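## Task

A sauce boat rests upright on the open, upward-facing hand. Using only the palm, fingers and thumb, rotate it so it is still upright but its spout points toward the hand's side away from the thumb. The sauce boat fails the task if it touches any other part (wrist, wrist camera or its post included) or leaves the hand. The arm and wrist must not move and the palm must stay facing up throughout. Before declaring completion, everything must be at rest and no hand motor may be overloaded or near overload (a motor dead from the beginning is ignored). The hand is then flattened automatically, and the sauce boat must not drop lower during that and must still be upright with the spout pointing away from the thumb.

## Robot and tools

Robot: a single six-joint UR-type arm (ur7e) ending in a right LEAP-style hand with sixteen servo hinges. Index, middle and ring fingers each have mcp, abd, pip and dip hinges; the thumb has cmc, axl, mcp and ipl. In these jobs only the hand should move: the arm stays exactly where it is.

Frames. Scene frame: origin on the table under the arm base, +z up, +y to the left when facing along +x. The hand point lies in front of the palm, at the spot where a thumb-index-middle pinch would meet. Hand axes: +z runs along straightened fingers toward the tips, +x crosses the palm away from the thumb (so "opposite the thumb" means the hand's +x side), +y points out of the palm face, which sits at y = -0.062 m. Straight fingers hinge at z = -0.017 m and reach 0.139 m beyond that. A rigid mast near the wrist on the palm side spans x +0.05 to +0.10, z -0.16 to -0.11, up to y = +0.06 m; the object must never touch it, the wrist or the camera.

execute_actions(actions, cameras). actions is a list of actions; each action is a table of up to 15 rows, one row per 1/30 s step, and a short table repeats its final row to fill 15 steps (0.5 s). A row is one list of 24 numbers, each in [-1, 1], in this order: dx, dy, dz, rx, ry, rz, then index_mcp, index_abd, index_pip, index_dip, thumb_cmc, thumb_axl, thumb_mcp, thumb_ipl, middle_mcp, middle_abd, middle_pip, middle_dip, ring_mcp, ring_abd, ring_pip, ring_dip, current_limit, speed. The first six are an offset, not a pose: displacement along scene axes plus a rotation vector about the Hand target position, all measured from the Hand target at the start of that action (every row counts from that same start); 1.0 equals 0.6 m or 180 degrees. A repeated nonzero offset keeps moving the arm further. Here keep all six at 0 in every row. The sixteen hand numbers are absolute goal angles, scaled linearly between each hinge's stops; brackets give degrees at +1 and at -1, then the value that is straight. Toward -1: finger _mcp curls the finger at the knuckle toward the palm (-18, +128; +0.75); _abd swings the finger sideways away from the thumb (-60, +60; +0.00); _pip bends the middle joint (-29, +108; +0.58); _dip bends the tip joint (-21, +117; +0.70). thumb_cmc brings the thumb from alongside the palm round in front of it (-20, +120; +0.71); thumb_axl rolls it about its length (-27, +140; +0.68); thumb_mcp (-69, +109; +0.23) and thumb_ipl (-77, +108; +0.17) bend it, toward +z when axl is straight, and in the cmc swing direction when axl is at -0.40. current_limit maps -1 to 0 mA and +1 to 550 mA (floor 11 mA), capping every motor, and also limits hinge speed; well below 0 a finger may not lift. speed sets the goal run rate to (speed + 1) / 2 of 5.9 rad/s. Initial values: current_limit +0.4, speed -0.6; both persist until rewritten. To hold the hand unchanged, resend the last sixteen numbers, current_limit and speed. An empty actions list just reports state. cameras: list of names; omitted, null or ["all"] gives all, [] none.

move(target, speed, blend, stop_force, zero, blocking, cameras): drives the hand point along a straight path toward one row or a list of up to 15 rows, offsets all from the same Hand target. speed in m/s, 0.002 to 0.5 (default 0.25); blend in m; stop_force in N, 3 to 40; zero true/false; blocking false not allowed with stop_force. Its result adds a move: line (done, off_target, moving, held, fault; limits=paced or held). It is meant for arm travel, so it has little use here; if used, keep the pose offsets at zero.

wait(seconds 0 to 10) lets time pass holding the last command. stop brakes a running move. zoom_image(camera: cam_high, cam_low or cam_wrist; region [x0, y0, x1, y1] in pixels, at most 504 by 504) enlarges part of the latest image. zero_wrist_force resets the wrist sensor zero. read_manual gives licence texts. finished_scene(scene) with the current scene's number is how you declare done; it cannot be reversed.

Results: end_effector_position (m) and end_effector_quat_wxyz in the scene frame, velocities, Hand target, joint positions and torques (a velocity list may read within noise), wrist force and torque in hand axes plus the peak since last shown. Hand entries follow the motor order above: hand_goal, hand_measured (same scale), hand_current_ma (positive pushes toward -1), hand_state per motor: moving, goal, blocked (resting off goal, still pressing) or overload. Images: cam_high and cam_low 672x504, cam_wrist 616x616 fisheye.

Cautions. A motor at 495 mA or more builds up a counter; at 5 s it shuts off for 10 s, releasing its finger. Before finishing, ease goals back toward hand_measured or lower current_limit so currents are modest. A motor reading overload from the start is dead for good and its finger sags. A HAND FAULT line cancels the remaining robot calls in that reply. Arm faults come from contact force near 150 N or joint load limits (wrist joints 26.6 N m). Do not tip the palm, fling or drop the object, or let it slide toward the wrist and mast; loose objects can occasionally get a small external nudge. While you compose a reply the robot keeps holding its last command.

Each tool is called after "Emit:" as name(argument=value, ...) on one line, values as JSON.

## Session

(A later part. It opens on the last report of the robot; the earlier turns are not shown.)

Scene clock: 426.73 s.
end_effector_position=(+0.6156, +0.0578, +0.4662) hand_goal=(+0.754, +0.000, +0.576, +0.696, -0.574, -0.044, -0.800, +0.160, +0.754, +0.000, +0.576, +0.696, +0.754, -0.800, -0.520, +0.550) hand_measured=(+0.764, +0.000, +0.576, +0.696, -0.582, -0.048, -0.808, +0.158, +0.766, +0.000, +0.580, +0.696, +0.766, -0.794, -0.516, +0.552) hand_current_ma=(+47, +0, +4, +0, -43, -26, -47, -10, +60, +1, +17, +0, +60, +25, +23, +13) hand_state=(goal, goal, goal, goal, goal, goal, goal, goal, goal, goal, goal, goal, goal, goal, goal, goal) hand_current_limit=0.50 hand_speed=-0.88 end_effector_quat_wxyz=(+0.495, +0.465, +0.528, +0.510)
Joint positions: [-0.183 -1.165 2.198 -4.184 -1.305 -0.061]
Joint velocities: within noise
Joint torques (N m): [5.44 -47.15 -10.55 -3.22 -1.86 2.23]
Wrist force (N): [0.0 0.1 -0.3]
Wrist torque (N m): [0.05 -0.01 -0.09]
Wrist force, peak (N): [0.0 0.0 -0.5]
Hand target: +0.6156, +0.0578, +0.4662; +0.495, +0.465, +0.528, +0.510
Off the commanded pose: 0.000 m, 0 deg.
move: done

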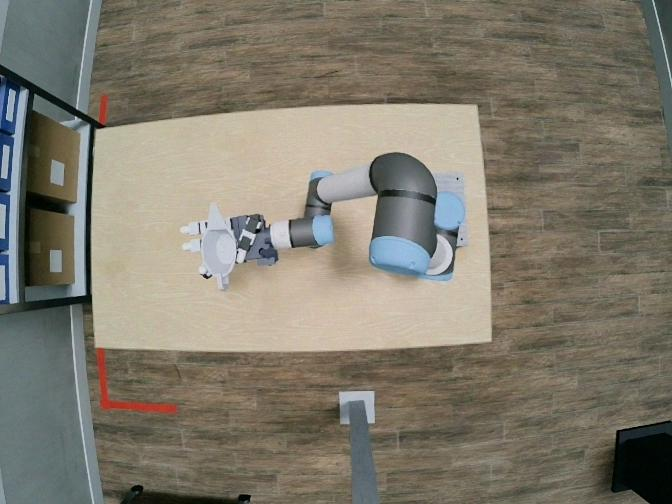

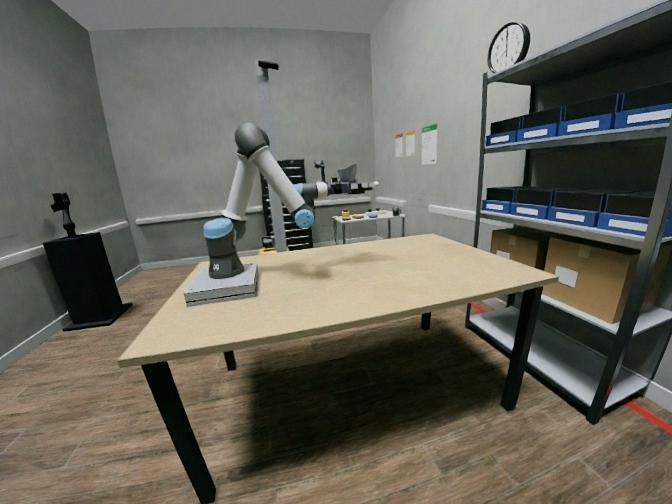

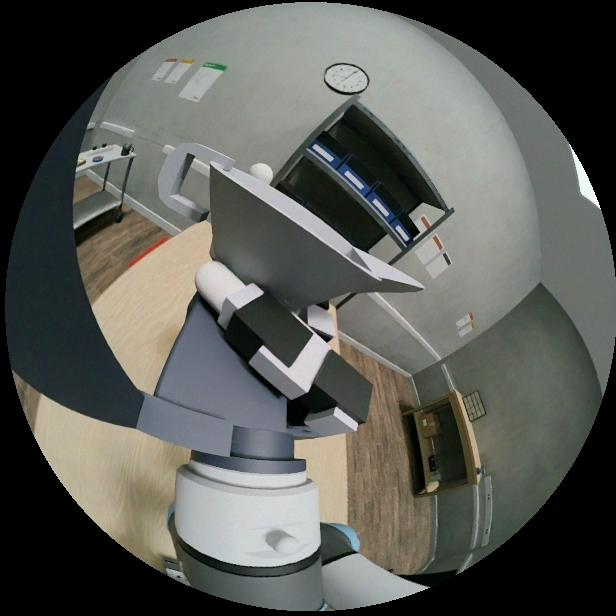

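Emit:
move(target=[0,0,0,0,0,0,0.754,0,0.576,0.696,-0.575,-0.045,-0.8,0.16,0.754,0,0.576,0.696,0.754,-1,-0.52,0.55,0.5,-0.93], cameras=[])

Emit:
move(target=[0,0,0,0,0,0,0.754,0,0.576,0.696,-0.575,-0.045,-0.8,0.16,0.754,0,0.576,0.696,0.62,-1,-0.52,0.55,0.5,-0.95], cameras=["cam_high","cam_low","cam_wrist"])

Emit:
zoom_image(camera="cam_high", region=[160, 170, 300, 310])

Emit:
zoom_image(camera="cam_wrist", region=[130, 100, 430, 400])

Scene clock: 438.20 s.
end_effector_position=(+0.6156, +0.0578, +0.4662) hand_goal=(+0.754, +0.000, +0.576, +0.696, -0.574, -0.044, -0.800, +0.160, +0.754, +0.000, +0.576, +0.696, +0.754, -1.000, -0.520, +0.550) hand_measured=(+0.764, +0.000, +0.576, +0.696, -0.582, -0.048, -0.808, +0.158, +0.766, +0.000, +0.580, +0.696, +0.766, -0.994, -0.516, +0.552) hand_current_ma=(+47, +0, +4, +0, -43, -27, -47, -10, +60, +1, +17, +0, +60, +21, +22, +13) hand_state=(goal, goal, goal, goal, goal, goal, goal, goal, goal, goal, goal, goal, goal, goal, goal, goal) hand_current_limit=0.50 hand_speed=-0.93 end_effector_quat_wxyz=(+0.495, +0.465, +0.528, +0.510)
Joint positions: [-0.183 -1.165 2.198 -4.184 -1.305 -0.061]
Joint velocities: within noise
Joint torques (N m): [5.61 -45.97 -9.72 -3.14 -2 2.37]
Wrist force (N): [0.0 0.1 0.0]
Wrist torque (N m): [0.03 -0.01 -0.10]
Wrist force, peak (N): [0.1 0.2 -0.5]
Hand target: +0.6156, +0.0578, +0.4662; +0.495, +0.465, +0.528, +0.510
Off the commanded pose: 0.000 m, 0 deg.
move: done
No camera images: "cameras" was empty.

Scene clock: 439.57 s.
end_effector_position=(+0.6156, +0.0578, +0.4662) hand_goal=(+0.754, +0.000, +0.576, +0.696, -0.574, -0.044, -0.800, +0.160, +0.754, +0.000, +0.576, +0.696, +0.620, -1.000, -0.520, +0.550) hand_measured=(+0.764, +0.000, +0.576, +0.696, -0.582, -0.052, -0.808, +0.158, +0.766, +0.000, +0.580, +0.696, +0.656, -0.996, -0.514, +0.552) hand_current_ma=(+48, +0, +4, +0, -43, -42, -47, -10, +60, +1, +17, +0, +181, +12, +24, +13) hand_state=(goal, goal, goal, goal, goal, goal, goal, goal, goal, goal, goal, goal, blocked, goal, goal, goal) hand_current_limit=0.50 hand_speed=-0.95 end_effector_quat_wxyz=(+0.495, +0.465, +0.528, +0.510)
Joint positions: [-0.183 -1.165 2.198 -4.184 -1.305 -0.061]
Joint velocities: within noise
Joint torques (N m): [5.23 -45.39 -8.82 -3.22 -2.12 2.02]
Wrist force (N): [0.0 -0.1 -0.1]
Wrist torque (N m): [0.01 -0.01 -0.10]
Wrist force, peak (N): [0.2 0.2 -0.3]
Hand target: +0.6156, +0.0578, +0.4662; +0.495, +0.465, +0.528, +0.510
Off the commanded pose: 0.000 m, 0 deg.
move: done

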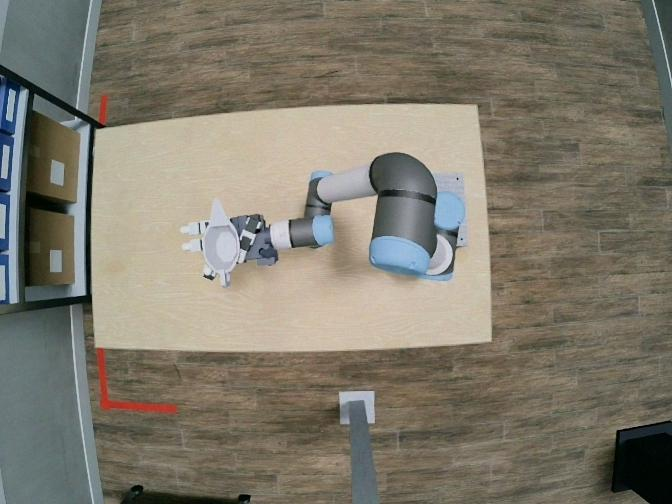

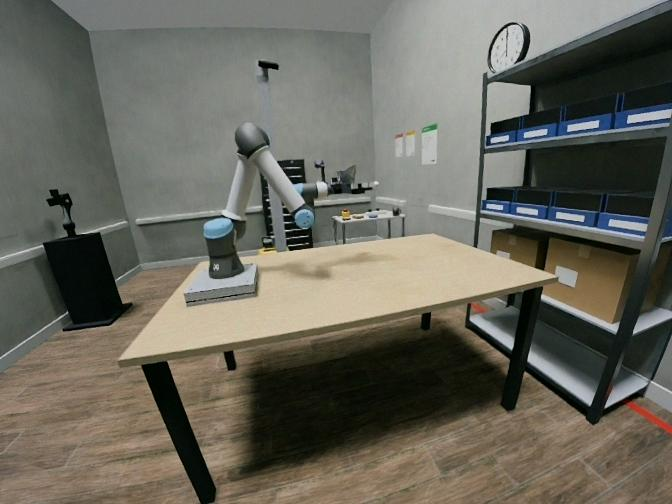

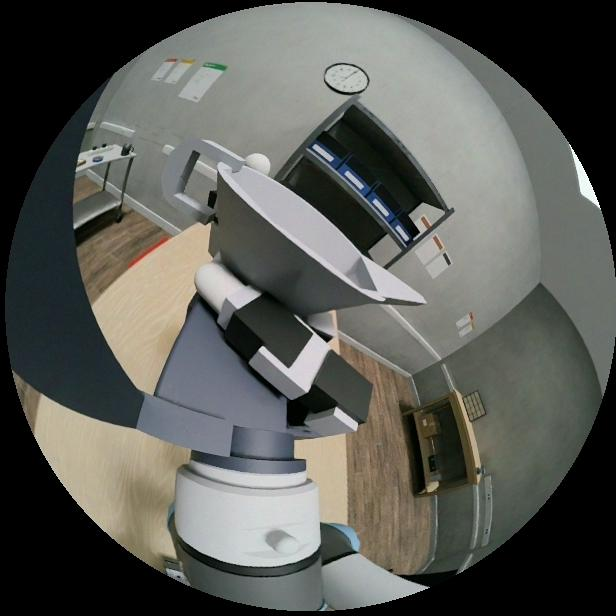

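Scaled by 3.600 from the camera's 672x504 image, which has a finer 960x720 frame.

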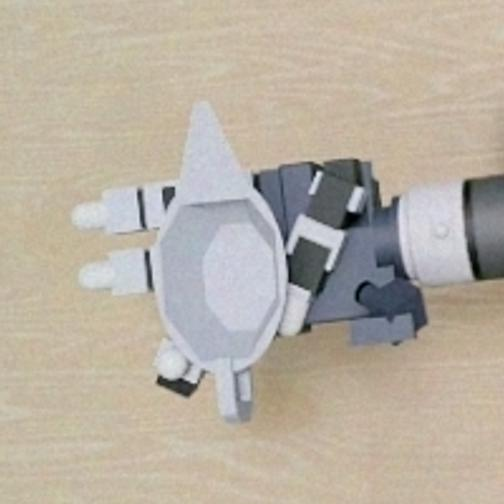

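Scaled by 1.680 from the camera's 616x616 image, which has a finer 880x880 frame.

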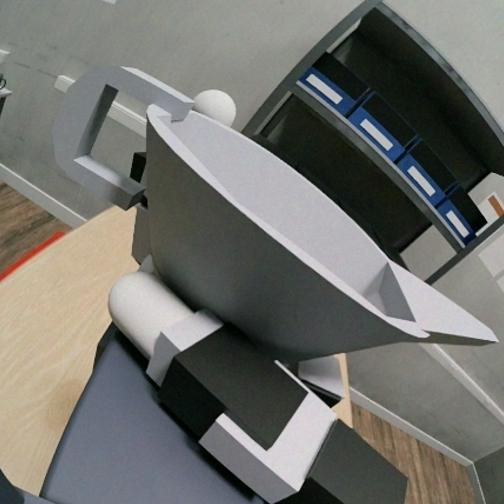

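Emit:
zoom_image(camera="cam_low", region=[320, 150, 390, 200])

Scaled by 7.200 from the camera's 672x504 image, which has a finer 960x720 frame.

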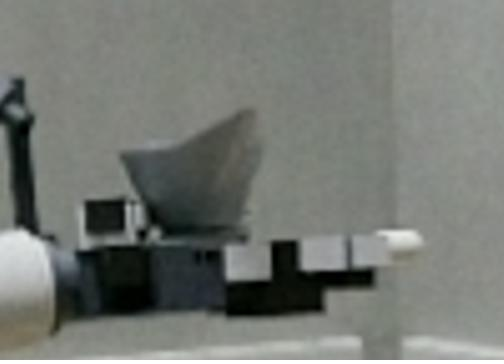

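Emit:
move(target=[0,0,0,0,0,0,0.754,0,0.576,0.696,-0.575,-0.045,-0.8,0.16,0.754,0,0.576,0.696,0.754,-1,-0.52,0.55,0.5,-0.95], cameras=[])

Emit:
move(target=[0,0,0,0,0,0,0.754,0,0.576,0.696,-0.575,-0.15,-0.72,0.16,0.754,0,0.576,0.696,0.754,-1,0.576,0.696,0.5,-0.92], cameras=["cam_high","cam_low","cam_wrist"])

Emit:
zoom_image(camera="cam_high", region=[160, 170, 300, 310])

Emit:
zoom_image(camera="cam_wrist", region=[130, 140, 430, 440])

Emit:
zoom_image(camera="cam_low", region=[320, 150, 390, 200])

Scene clock: 481.77 s.
end_effector_position=(+0.6156, +0.0578, +0.4662) hand_goal=(+0.754, +0.000, +0.576, +0.696, -0.574, -0.044, -0.800, +0.160, +0.754, +0.000, +0.576, +0.696, +0.754, -1.000, -0.520, +0.550) hand_measured=(+0.764, +0.000, +0.576, +0.696, -0.582, -0.050, -0.808, +0.158, +0.766, +0.000, +0.580, +0.696, +0.762, -0.998, -0.516, +0.552) hand_current_ma=(+48, +0, +4, +0, -43, -36, -47, -10, +60, +1, +17, +0, +41, +10, +21, +13) hand_state=(goal, goal, goal, goal, goal, goal, goal, goal, goal, goal, goal, goal, goal, goal, goal, goal) hand_current_limit=0.50 hand_speed=-0.95 end_effector_quat_wxyz=(+0.495, +0.465, +0.528, +0.510)
Joint positions: [-0.183 -1.165 2.198 -4.184 -1.305 -0.061]
Joint velocities: within noise
Joint torques (N m): [3.04 -43.74 -9.6 -3 -2.37 1.87]
Wrist force (N): [0.0 0.1 -0.1]
Wrist torque (N m): [0.04 -0.01 -0.09]
Wrist force, peak (N): [0.1 0.2 -0.4]
Hand target: +0.6156, +0.0578, +0.4662; +0.495, +0.465, +0.528, +0.510
Off the commanded pose: 0.000 m, 0 deg.
move: done
No camera images: "cameras" was empty.

Scene clock: 486.77 s.
end_effector_position=(+0.6156, +0.0578, +0.4662) hand_goal=(+0.754, +0.000, +0.576, +0.696, -0.574, -0.150, -0.720, +0.160, +0.754, +0.000, +0.576, +0.696, +0.754, -1.000, +0.576, +0.696) hand_measured=(+0.764, +0.000, +0.576, +0.696, -0.582, -0.148, -0.734, +0.158, +0.766, +0.000, +0.580, +0.696, +0.764, -0.998, +0.452, +0.694) hand_current_ma=(+48, +0, +4, +0, -43, +13, -85, -10, +60, +1, +17, +0, +48, +10, -5, -10) hand_state=(goal, goal, goal, goal, goal, goal, goal, goal, goal, goal, goal, goal, goal, goal, moving, goal) hand_current_limit=0.50 hand_speed=-0.92 end_effector_quat_wxyz=(+0.495, +0.465, +0.528, +0.510)
Joint positions: [-0.183 -1.165 2.198 -4.184 -1.305 -0.061]
Joint velocities: within noise
Joint torques (N m): [2.38 -45.12 -9.12 -2.75 -2.16 1.91]
Wrist force (N): [0.0 0.0 -0.1]
Wrist torque (N m): [0.03 -0.01 -0.11]
Wrist force, peak (N): [0.1 0.3 -0.3]
Hand target: +0.6156, +0.0578, +0.4662; +0.495, +0.465, +0.528, +0.510
Off the commanded pose: 0.000 m, 0 deg.
move: moving (no rest 5 s after the path's end)

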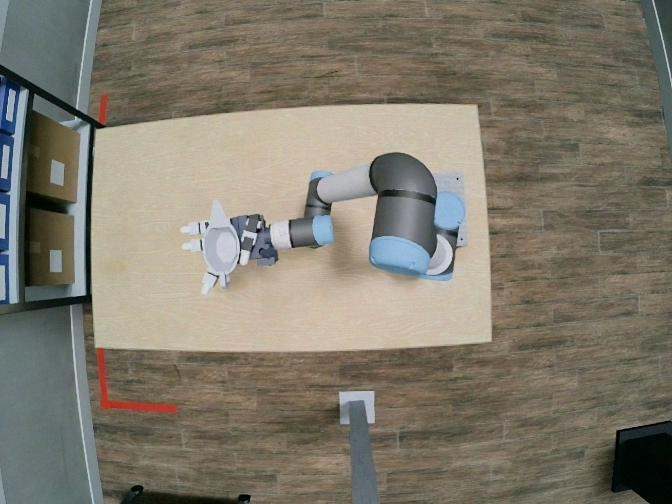

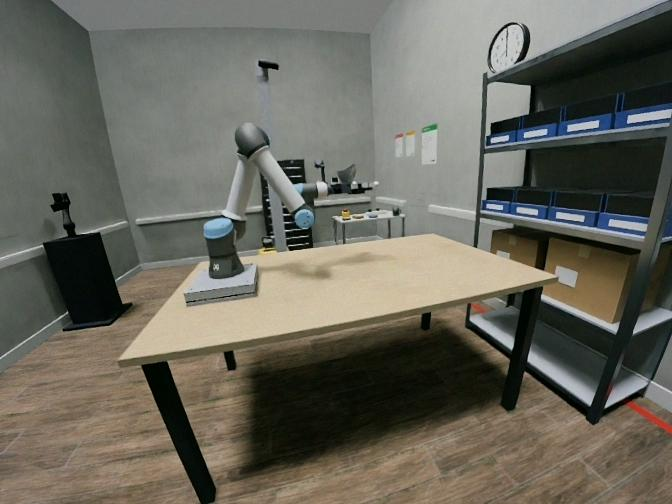

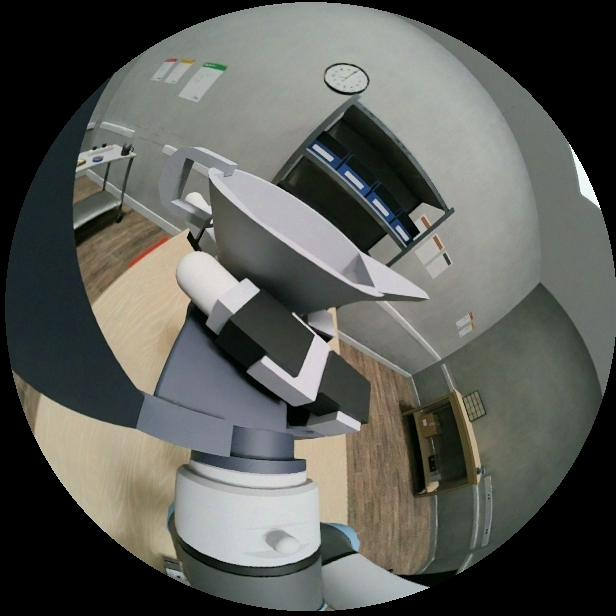

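Scaled by 3.600 from the camera's 672x504 image, which has a finer 960x720 frame.

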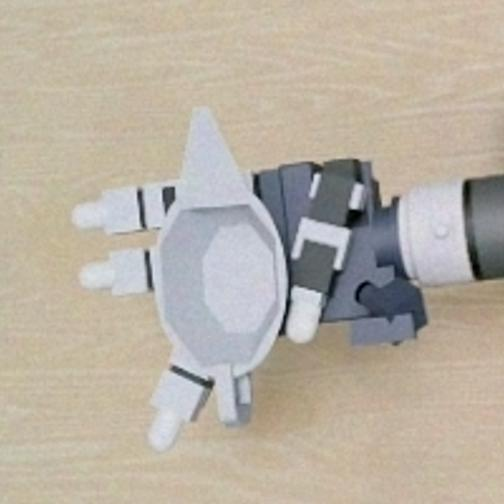

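Scaled by 1.680 from the camera's 616x616 image, which has a finer 880x880 frame.

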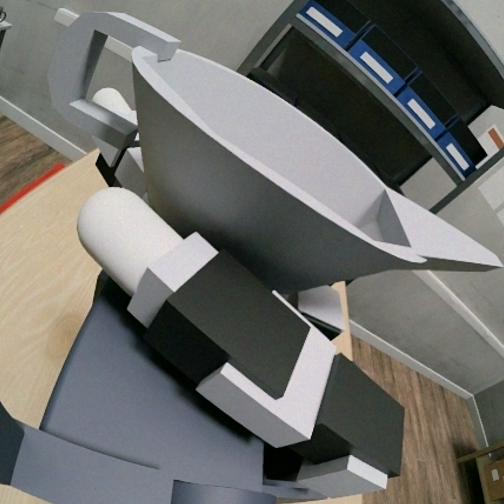

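Scaled by 7.200 from the camera's 672x504 image, which has a finer 960x720 frame.

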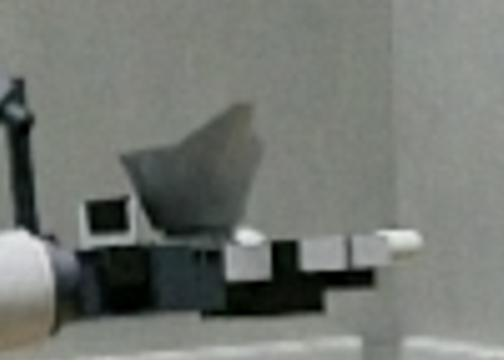

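Emit:
move(target=[0,0,0,0,0,0,0.754,0,0.576,0.696,-0.575,0.0,-0.72,0.16,0.754,0,0.576,0.696,0.754,0,0.576,0.696,0.5,-0.94], cameras=[])

Emit:
wait(seconds=2, cameras=["cam_high","cam_low","cam_wrist"])

Emit:
zoom_image(camera="cam_high", region=[160, 170, 300, 310])

Emit:
zoom_image(camera="cam_wrist", region=[130, 140, 430, 440])

Emit:
zoom_image(camera="cam_low", region=[320, 150, 390, 200])

Scene clock: 500.73 s.
end_effector_position=(+0.6156, +0.0578, +0.4662) hand_goal=(+0.754, +0.000, +0.576, +0.696, -0.574, +0.000, -0.720, +0.160, +0.754, +0.000, +0.576, +0.696, +0.754, +0.000, +0.576, +0.696) hand_measured=(+0.764, +0.000, +0.576, +0.696, -0.582, -0.016, -0.734, +0.158, +0.766, +0.000, +0.580, +0.696, +0.766, -0.172, +0.576, +0.694) hand_current_ma=(+48, +0, +4, +0, -43, -92, -85, -10, +64, +1, +17, +0, +58, -23, +2, -10) hand_state=(goal, goal, goal, goal, goal, goal, goal, goal, goal, goal, goal, goal, goal, moving, goal, goal) hand_current_limit=0.50 hand_speed=-0.94 end_effector_quat_wxyz=(+0.495, +0.465, +0.528, +0.510)
Joint positions: [-0.183 -1.165 2.198 -4.184 -1.305 -0.061]
Joint velocities: within noise
Joint torques (N m): [3.02 -44.18 -9.04 -2.97 -2.01 1.93]
Wrist force (N): [0.0 0.0 -0.3]
Wrist torque (N m): [0.07 -0.01 -0.07]
Wrist force, peak (N): [0.2 0.2 -0.3]
Hand target: +0.6156, +0.0578, +0.4662; +0.495, +0.465, +0.528, +0.510
Off the commanded pose: 0.000 m, 0 deg.
move: moving (no rest 5 s after the path's end)
No camera images: "cameras" was empty.

Scene clock: 502.73 s.
end_effector_position=(+0.6156, +0.0578, +0.4662) hand_goal=(+0.754, +0.000, +0.576, +0.696, -0.574, +0.000, -0.720, +0.160, +0.754, +0.000, +0.576, +0.696, +0.754, +0.000, +0.576, +0.696) hand_measured=(+0.764, +0.000, +0.576, +0.696, -0.582, -0.016, -0.734, +0.158, +0.766, +0.000, +0.580, +0.696, +0.766, -0.004, +0.576, +0.694) hand_current_ma=(+48, +0, +4, +0, -43, -92, -85, -10, +64, +1, +17, +0, +61, -17, +2, -10) hand_state=(goal, goal, goal, goal, goal, goal, goal, goal, goal, goal, goal, goal, goal, goal, goal, goal) hand_current_limit=0.50 hand_speed=-0.94 end_effector_quat_wxyz=(+0.495, +0.465, +0.528, +0.510)
Joint positions: [-0.183 -1.165 2.198 -4.184 -1.305 -0.061]
Joint velocities: within noise
Joint torques (N m): [3.7 -45.29 -9.87 -2.95 -2.19 1.9]
Wrist force (N): [0.2 -0.1 -0.2]
Wrist torque (N m): [0.05 -0.03 -0.06]
Wrist force, peak (N): [0.0 0.2 -0.3]
Hand target: +0.6156, +0.0578, +0.4662; +0.495, +0.465, +0.528, +0.510
Off the commanded pose: 0.000 m, 0 deg.
wait: 2.00 s; at rest by 1.13 s

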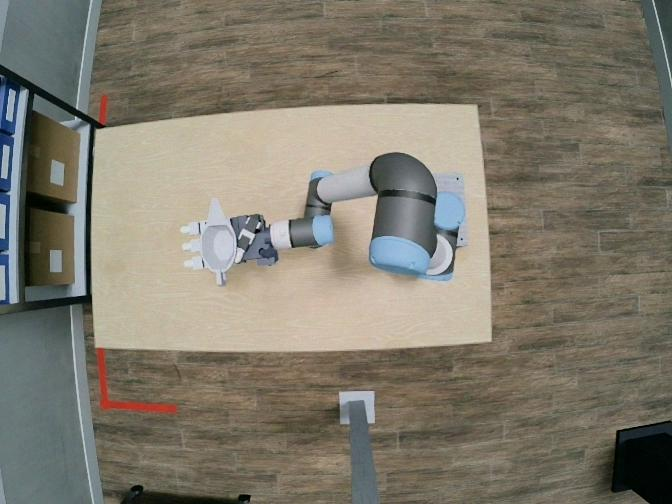

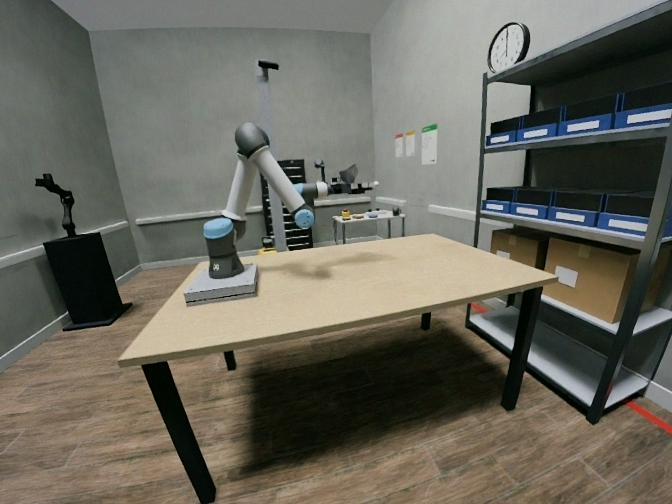

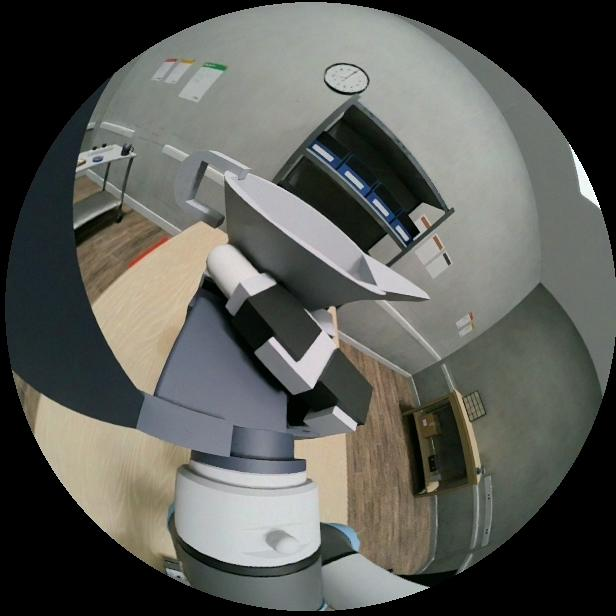

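Scaled by 3.600 from the camera's 672x504 image, which has a finer 960x720 frame.

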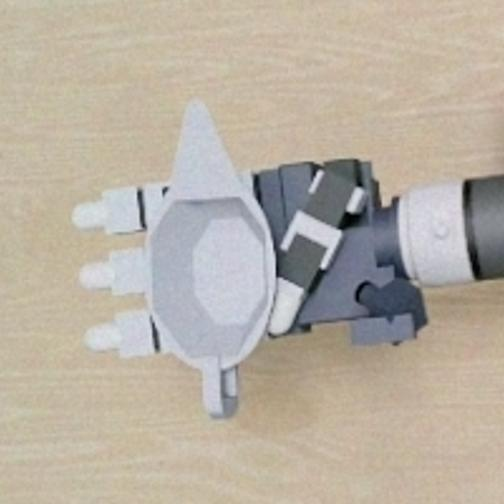

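Scaled by 1.680 from the camera's 616x616 image, which has a finer 880x880 frame.

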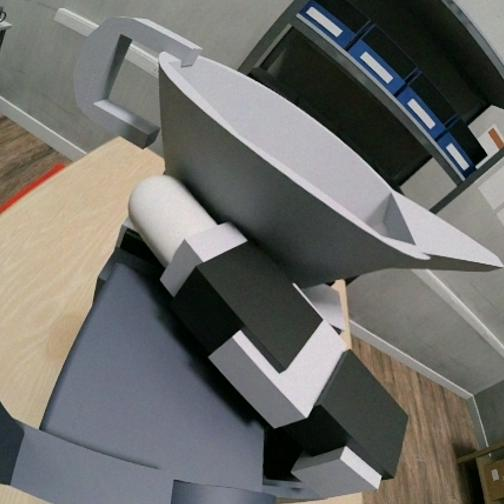

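Scaled by 7.200 from the camera's 672x504 image, which has a finer 960x720 frame.

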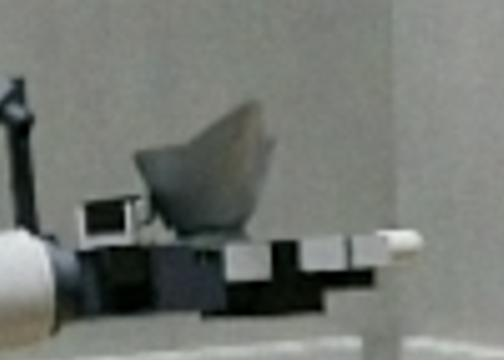

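Emit:
execute_actions(actions=[])

Emit:
zoom_image(camera="cam_high", region=[130, 80, 330, 440])

Emit:
zoom_image(camera="cam_low", region=[270, 100, 440, 240])

Emit:
zoom_image(camera="cam_wrist", region=[60, 80, 560, 560])

Scene clock: 526.03 s.
end_effector_position=(+0.6156, +0.0578, +0.4662) hand_goal=(+0.754, +0.000, +0.576, +0.696, -0.574, +0.000, -0.720, +0.160, +0.754, +0.000, +0.576, +0.696, +0.754, +0.000, +0.576, +0.696) hand_measured=(+0.764, +0.000, +0.576, +0.696, -0.582, -0.016, -0.734, +0.158, +0.766, +0.000, +0.580, +0.696, +0.766, -0.004, +0.576, +0.694) hand_current_ma=(+48, +0, +4, +0, -43, -92, -85, -10, +64, +1, +17, +0, +62, -17, +2, -10) hand_state=(goal, goal, goal, goal, goal, goal, goal, goal, goal, goal, goal, goal, goal, goal, goal, goal) hand_current_limit=0.50 hand_speed=-0.94 end_effector_quat_wxyz=(+0.495, +0.465, +0.528, +0.510)
Joint positions: [-0.183 -1.165 2.198 -4.184 -1.305 -0.061]
Joint velocities: within noise
Joint torques (N m): [2.3 -45.02 -9.91 -2.58 -1.79 1.7]
Wrist force (N): [-0.1 0.1 -0.2]
Wrist torque (N m): [0.07 0.01 -0.08]
Wrist force, peak (N): [0.1 0.3 -0.3]
Hand target: +0.6156, +0.0578, +0.4662; +0.495, +0.465, +0.528, +0.510
Off the commanded pose: 0.000 m, 0 deg.

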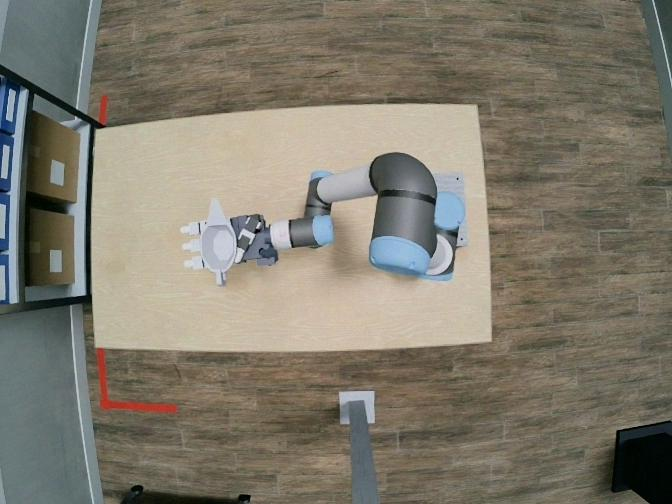

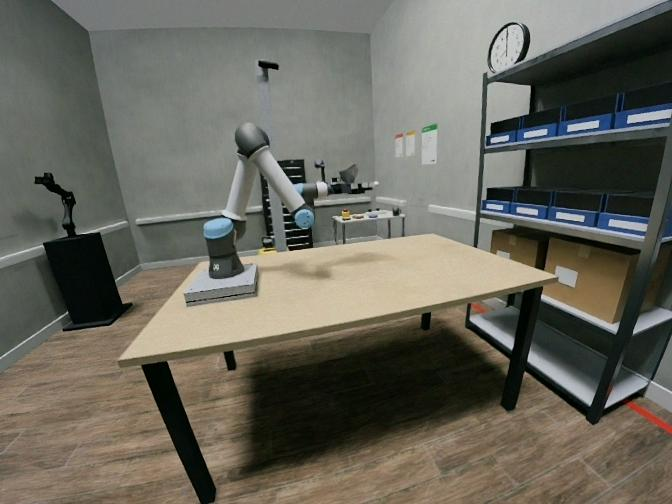

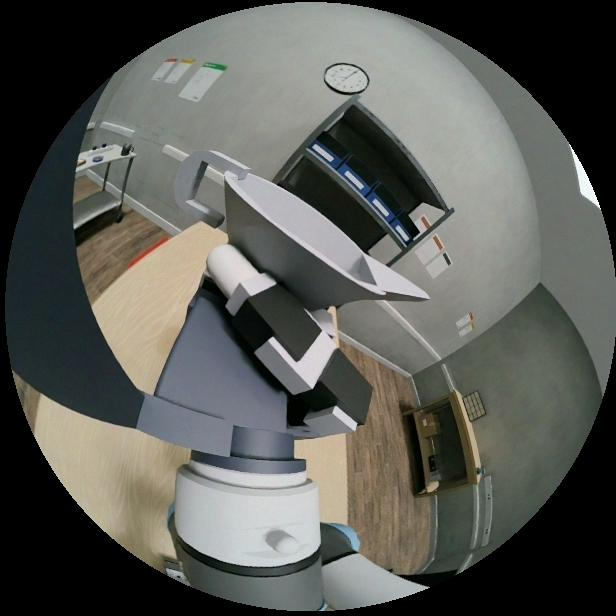

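Scaled by 1.400 from the camera's 672x504 image, which has a finer 960x720 frame.

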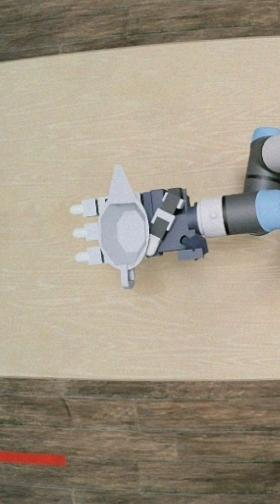

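Scaled by 2.965 from the camera's 672x504 image, which has a finer 960x720 frame.

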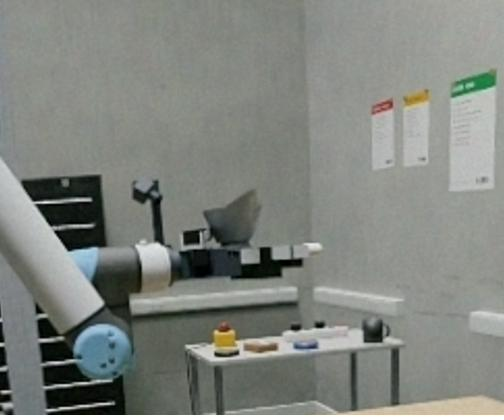

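Scaled by 1.008 from the camera's 616x616 image, which has a finer 880x880 frame.

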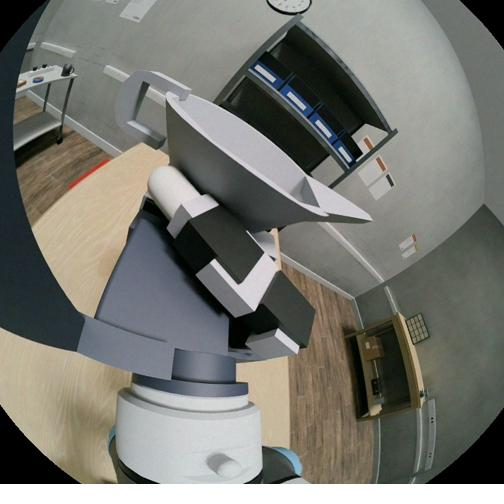

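Emit:
execute_actions(actions=[[[0,0,0,0,0,0,0.754,0,0.576,0.696,-0.575,0.06,-0.72,0.16,0.754,0,0.576,0.696,0.754,0,0.576,0.696,0.5,-0.94]],[[0,0,0,0,0,0,0.754,0,0.576,0.696,-0.575,0.12,-0.72,0.16,0.754,0,0.576,0.696,0.754,0,0.576,0.696,0.5,-0.94]]], cameras=["cam_high","cam_wrist"])

Emit:
zoom_image(camera="cam_high", region=[160, 170, 300, 310])

Emit:
zoom_image(camera="cam_wrist", region=[130, 140, 430, 440])

Scene clock: 536.03 s.
end_effector_position=(+0.6156, +0.0578, +0.4662) hand_goal=(+0.754, +0.000, +0.576, +0.696, -0.574, +0.120, -0.720, +0.160, +0.754, +0.000, +0.576, +0.696, +0.754, +0.000, +0.576, +0.696) hand_measured=(+0.766, +0.000, +0.576, +0.696, -0.582, +0.104, -0.734, +0.158, +0.768, +0.000, +0.580, +0.696, +0.766, -0.004, +0.576, +0.694) hand_current_ma=(+64, +0, +4, +0, -43, -92, -85, -10, +68, +1, +17, +0, +64, -16, +2, -10) hand_state=(goal, goal, goal, goal, goal, goal, goal, goal, goal, goal, goal, goal, goal, goal, goal, goal) hand_current_limit=0.50 hand_speed=-0.94 end_effector_quat_wxyz=(+0.495, +0.465, +0.528, +0.510)
Joint positions: [-0.183 -1.165 2.198 -4.184 -1.305 -0.061]
Joint velocities: within noise
Joint torques (N m): [2.46 -43.78 -10.39 -2.64 -1.81 1.81]
Wrist force (N): [0.1 0.1 -0.1]
Wrist torque (N m): [0.08 -0.02 -0.05]
Wrist force, peak (N): [0.3 0.3 -0.2]
Hand target: +0.6156, +0.0578, +0.4662; +0.495, +0.465, +0.528, +0.510
Off the commanded pose: 0.000 m, 0 deg.
Step readings (end_effector_position):
0: (+0.6156, +0.0578, +0.4662)
1: (+0.6156, +0.0578, +0.4662)
2: (+0.6156, +0.0578, +0.4662)
4: (+0.6156, +0.0578, +0.4662)
8: (+0.6156, +0.0578, +0.4662)
15: (+0.6156, +0.0578, +0.4662)
16: (+0.6156, +0.0578, +0.4662)
17: (+0.6156, +0.0578, +0.4662)
19: (+0.6156, +0.0578, +0.4662)
23: (+0.6156, +0.0578, +0.4662)
30: (+0.6156, +0.0578, +0.4662)
Images, in order (width x height): cam_high 672x504, cam_wrist 616x616.

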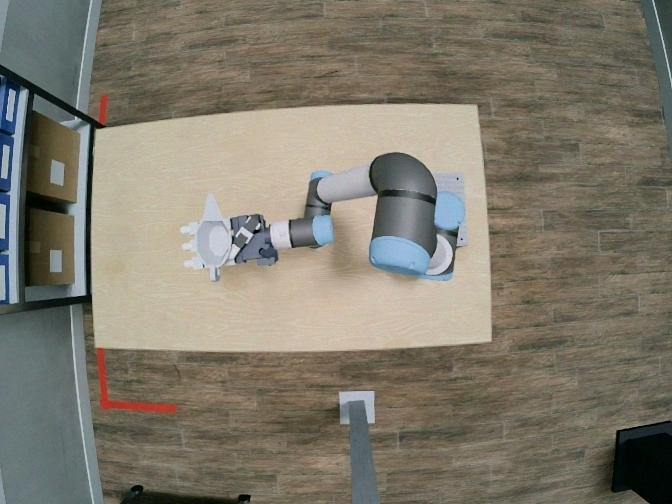

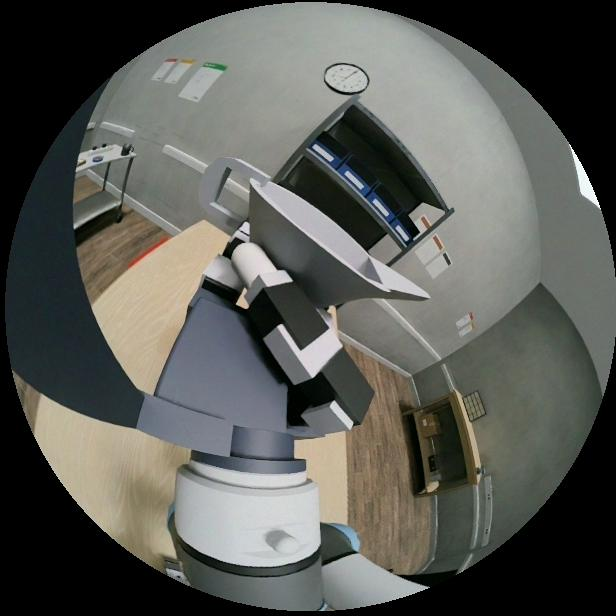

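Scaled by 3.600 from the camera's 672x504 image, which has a finer 960x720 frame.

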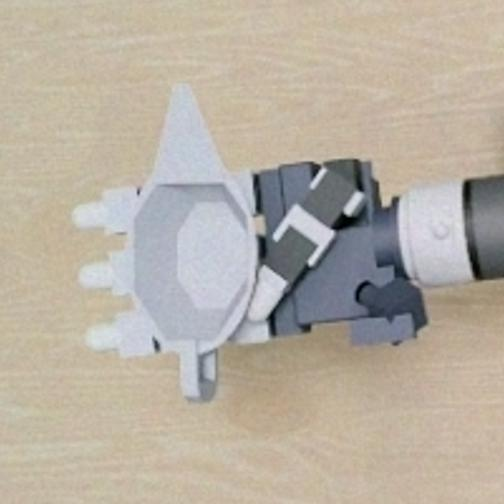

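Scaled by 1.680 from the camera's 616x616 image, which has a finer 880x880 frame.

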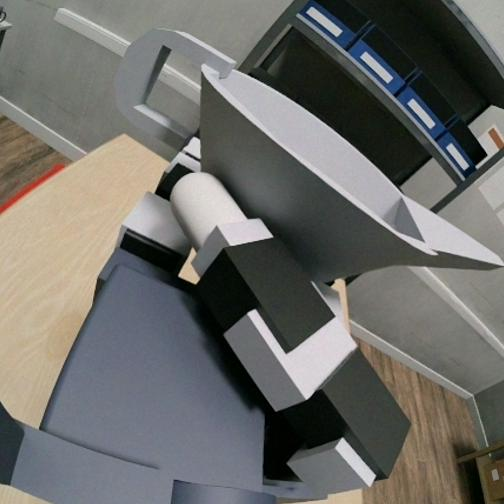

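Emit:
execute_actions(actions=[[[0,0,0,0,0,0,0.754,0,0.576,0.696,-0.575,0.12,-0.72,0.16,0.754,0,0.576,0.696,0.754,-0.8,0.576,0.696,0.5,-0.8]],[[0,0,0,0,0,0,0.754,0,0.576,0.696,-0.575,0.12,-0.72,0.16,0.754,0,0.576,0.696,0.754,-0.8,0.576,0.696,0.5,-0.8]],[[0,0,0,0,0,0,0.754,0,0.576,0.696,-0.575,0.12,-0.72,0.16,0.754,0,0.576,0.696,0.754,-0.8,-0.25,0.55,0.5,-0.8]],[[0,0,0,0,0,0,0.754,0,0.576,0.696,-0.575,0.12,-0.72,0.16,0.754,0,0.576,0.696,0.754,-0.8,-0.25,0.55,0.5,-0.8]],[[0,0,0,0,0,0,0.754,0,0.576,0.696,-0.575,0.12,-0.72,0.16,0.754,0,0.576,0.696,0.754,-0.8,-0.25,0.55,0.5,-0.8]]], cameras=["cam_high","cam_wrist"])

Emit:
zoom_image(camera="cam_high", region=[160, 170, 300, 310])

Emit:
zoom_image(camera="cam_wrist", region=[130, 140, 430, 440])

Scene clock: 600.33 s.
end_effector_position=(+0.6156, +0.0578, +0.4662) hand_goal=(+0.754, +0.000, +0.576, +0.696, -0.574, +0.120, -0.720, +0.160, +0.754, +0.000, +0.576, +0.696, +0.754, -0.800, -0.250, +0.550) hand_measured=(+0.766, +0.000, +0.576, +0.696, -0.582, +0.110, -0.734, +0.158, +0.768, +0.000, +0.580, +0.696, +0.766, -0.796, -0.244, +0.554) hand_current_ma=(+64, +0, +4, +0, -43, -62, -85, -10, +68, +1, +17, +0, +65, +12, +31, +15) hand_state=(goal, goal, goal, goal, goal, goal, goal, goal, goal, goal, goal, goal, goal, goal, goal, goal) hand_current_limit=0.50 hand_speed=-0.80 end_effector_quat_wxyz=(+0.495, +0.465, +0.528, +0.510)
Joint positions: [-0.183 -1.165 2.198 -4.184 -1.305 -0.061]
Joint velocities: within noise
Joint torques (N m): [1.42 -44.47 -8.14 -2.33 -1.27 2.01]
Wrist force (N): [0.1 0.2 -0.1]
Wrist torque (N m): [0.08 -0.03 -0.06]
Wrist force, peak (N): [0.3 0.2 -0.4]
Hand target: +0.6156, +0.0578, +0.4662; +0.495, +0.465, +0.528, +0.510
Off the commanded pose: 0.000 m, 0 deg.
Step readings (end_effector_position):
0: (+0.6156, +0.0578, +0.4662)
1: (+0.6156, +0.0578, +0.4662)
2: (+0.6156, +0.0578, +0.4662)
4: (+0.6156, +0.0578, +0.4662)
8: (+0.6156, +0.0578, +0.4662)
15: (+0.6156, +0.0578, +0.4662)
16: (+0.6156, +0.0578, +0.4662)
17: (+0.6156, +0.0578, +0.4662)
19: (+0.6156, +0.0578, +0.4662)
23: (+0.6156, +0.0578, +0.4662)
30: (+0.6156, +0.0578, +0.4662)
31: (+0.6156, +0.0578, +0.4662)
32: (+0.6156, +0.0578, +0.4662)
34: (+0.6156, +0.0578, +0.4662)
38: (+0.6156, +0.0578, +0.4662)
45: (+0.6156, +0.0578, +0.4662)
46: (+0.6156, +0.0578, +0.4662)
47: (+0.6156, +0.0578, +0.4662)
49: (+0.6156, +0.0578, +0.4662)
53: (+0.6156, +0.0578, +0.4662)
60: (+0.6156, +0.0578, +0.4662)
61: (+0.6156, +0.0578, +0.4662)
62: (+0.6156, +0.0578, +0.4662)
64: (+0.6156, +0.0578, +0.4662)
68: (+0.6156, +0.0578, +0.4662)
75: (+0.6156, +0.0578, +0.4662)
Images, in order (width x height): cam_high 672x504, cam_wrist 616x616.

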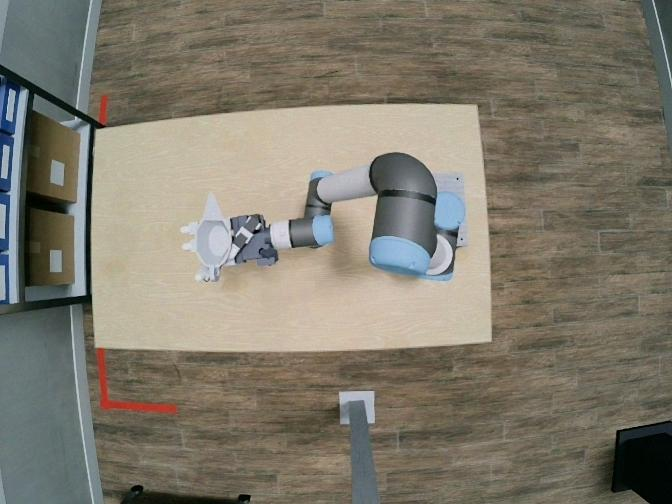

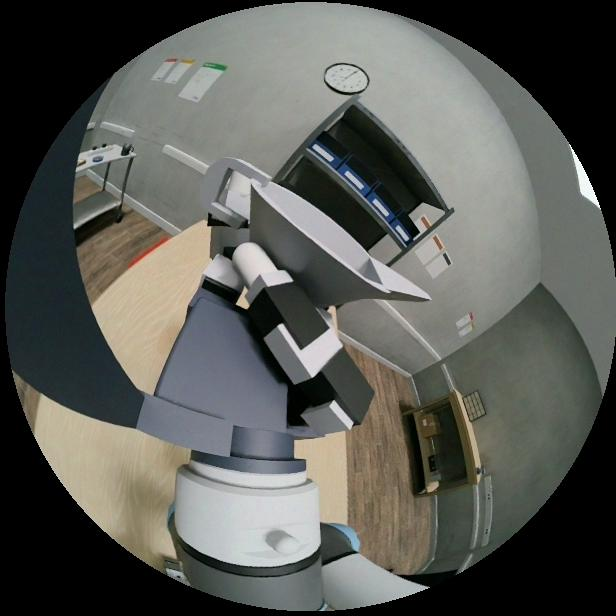

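Scaled by 3.600 from the camera's 672x504 image, which has a finer 960x720 frame.

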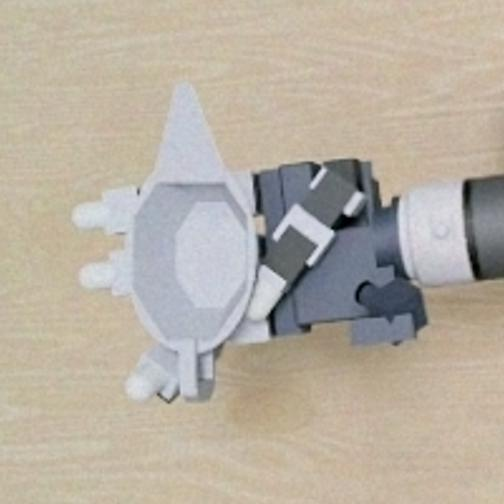

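Scaled by 1.680 from the camera's 616x616 image, which has a finer 880x880 frame.

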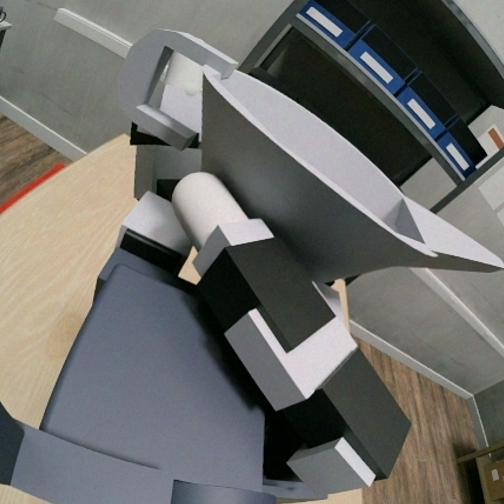

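Emit:
execute_actions(actions=[[[0,0,0,0,0,0,0.754,0,0.576,0.696,-0.575,0.12,-0.72,0.16,0.754,0,0.576,0.696,0.66,-0.8,-0.25,0.55,0.5,-0.92]],[[0,0,0,0,0,0,0.754,0,0.576,0.696,-0.575,0.12,-0.72,0.16,0.754,0,0.576,0.696,0.58,-0.8,-0.25,0.55,0.5,-0.92]]], cameras=["cam_high","cam_wrist"])

Emit:
zoom_image(camera="cam_high", region=[160, 170, 300, 310])

Emit:
zoom_image(camera="cam_wrist", region=[130, 140, 430, 440])

Scene clock: 608.13 s.
end_effector_position=(+0.6156, +0.0578, +0.4662) hand_goal=(+0.754, +0.000, +0.576, +0.696, -0.574, +0.120, -0.720, +0.160, +0.754, +0.000, +0.576, +0.696, +0.580, -0.800, -0.250, +0.550) hand_measured=(+0.766, +0.000, +0.576, +0.696, -0.582, +0.114, -0.734, +0.158, +0.768, +0.000, +0.580, +0.696, +0.608, -0.798, -0.244, +0.554) hand_current_ma=(+64, +0, +4, +0, -43, -36, -83, -10, +68, +1, +17, +0, +148, +10, +27, +14) hand_state=(goal, goal, goal, goal, goal, goal, goal, goal, goal, goal, goal, goal, blocked, goal, goal, goal) hand_current_limit=0.50 hand_speed=-0.92 end_effector_quat_wxyz=(+0.495, +0.465, +0.528, +0.510)
Joint positions: [-0.183 -1.165 2.198 -4.184 -1.305 -0.061]
Joint velocities: within noise
Joint torques (N m): [0.92 -45.93 -9.46 -2.38 -1.4 1.72]
Wrist force (N): [0.1 -0.1 -0.2]
Wrist torque (N m): [0.05 -0.03 -0.06]
Wrist force, peak (N): [0.0 0.4 -0.4]
Hand target: +0.6156, +0.0578, +0.4662; +0.495, +0.465, +0.528, +0.510
Off the commanded pose: 0.000 m, 0 deg.
Step readings (end_effector_position):
0: (+0.6156, +0.0578, +0.4662)
1: (+0.6156, +0.0578, +0.4662)
2: (+0.6156, +0.0578, +0.4662)
4: (+0.6156, +0.0578, +0.4662)
8: (+0.6156, +0.0578, +0.4662)
15: (+0.6156, +0.0578, +0.4662)
16: (+0.6156, +0.0578, +0.4662)
17: (+0.6156, +0.0578, +0.4662)
19: (+0.6156, +0.0578, +0.4662)
23: (+0.6156, +0.0578, +0.4662)
30: (+0.6156, +0.0578, +0.4662)
Images, in order (width x height): cam_high 672x504, cam_wrist 616x616.

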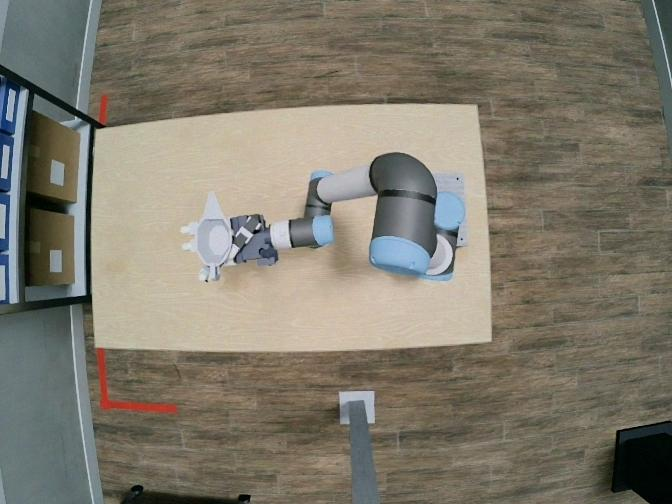

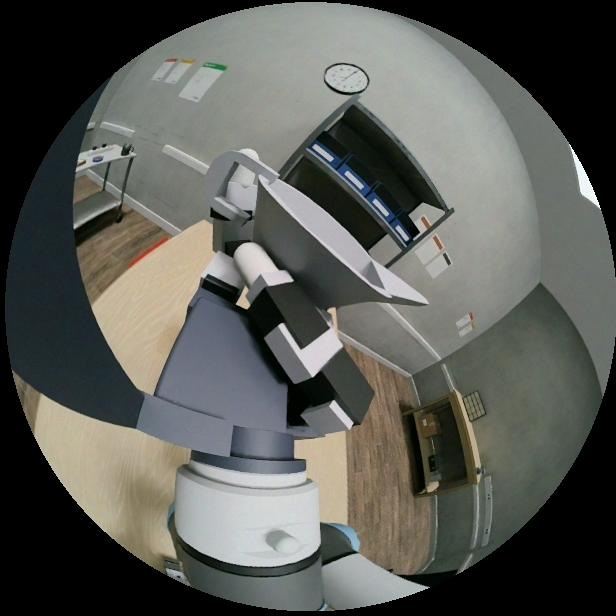

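Scaled by 3.600 from the camera's 672x504 image, which has a finer 960x720 frame.

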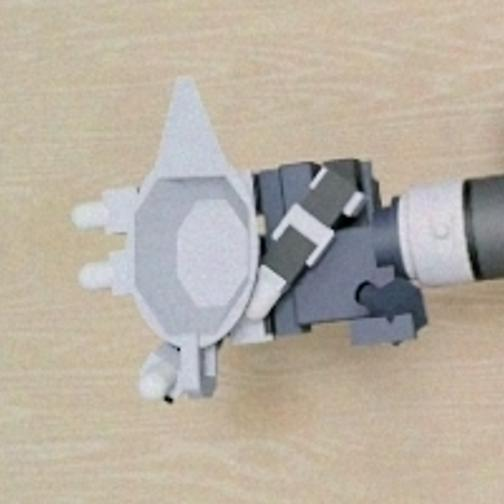

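Scaled by 1.680 from the camera's 616x616 image, which has a finer 880x880 frame.

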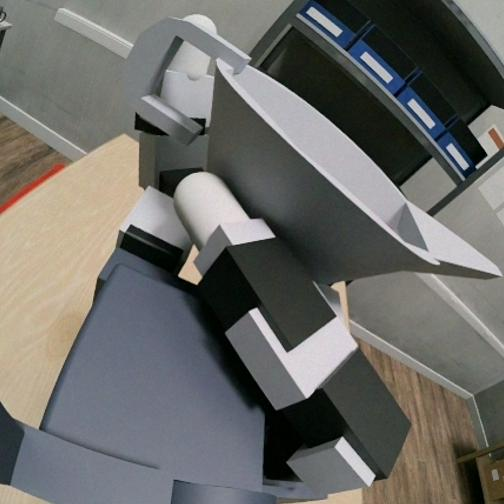

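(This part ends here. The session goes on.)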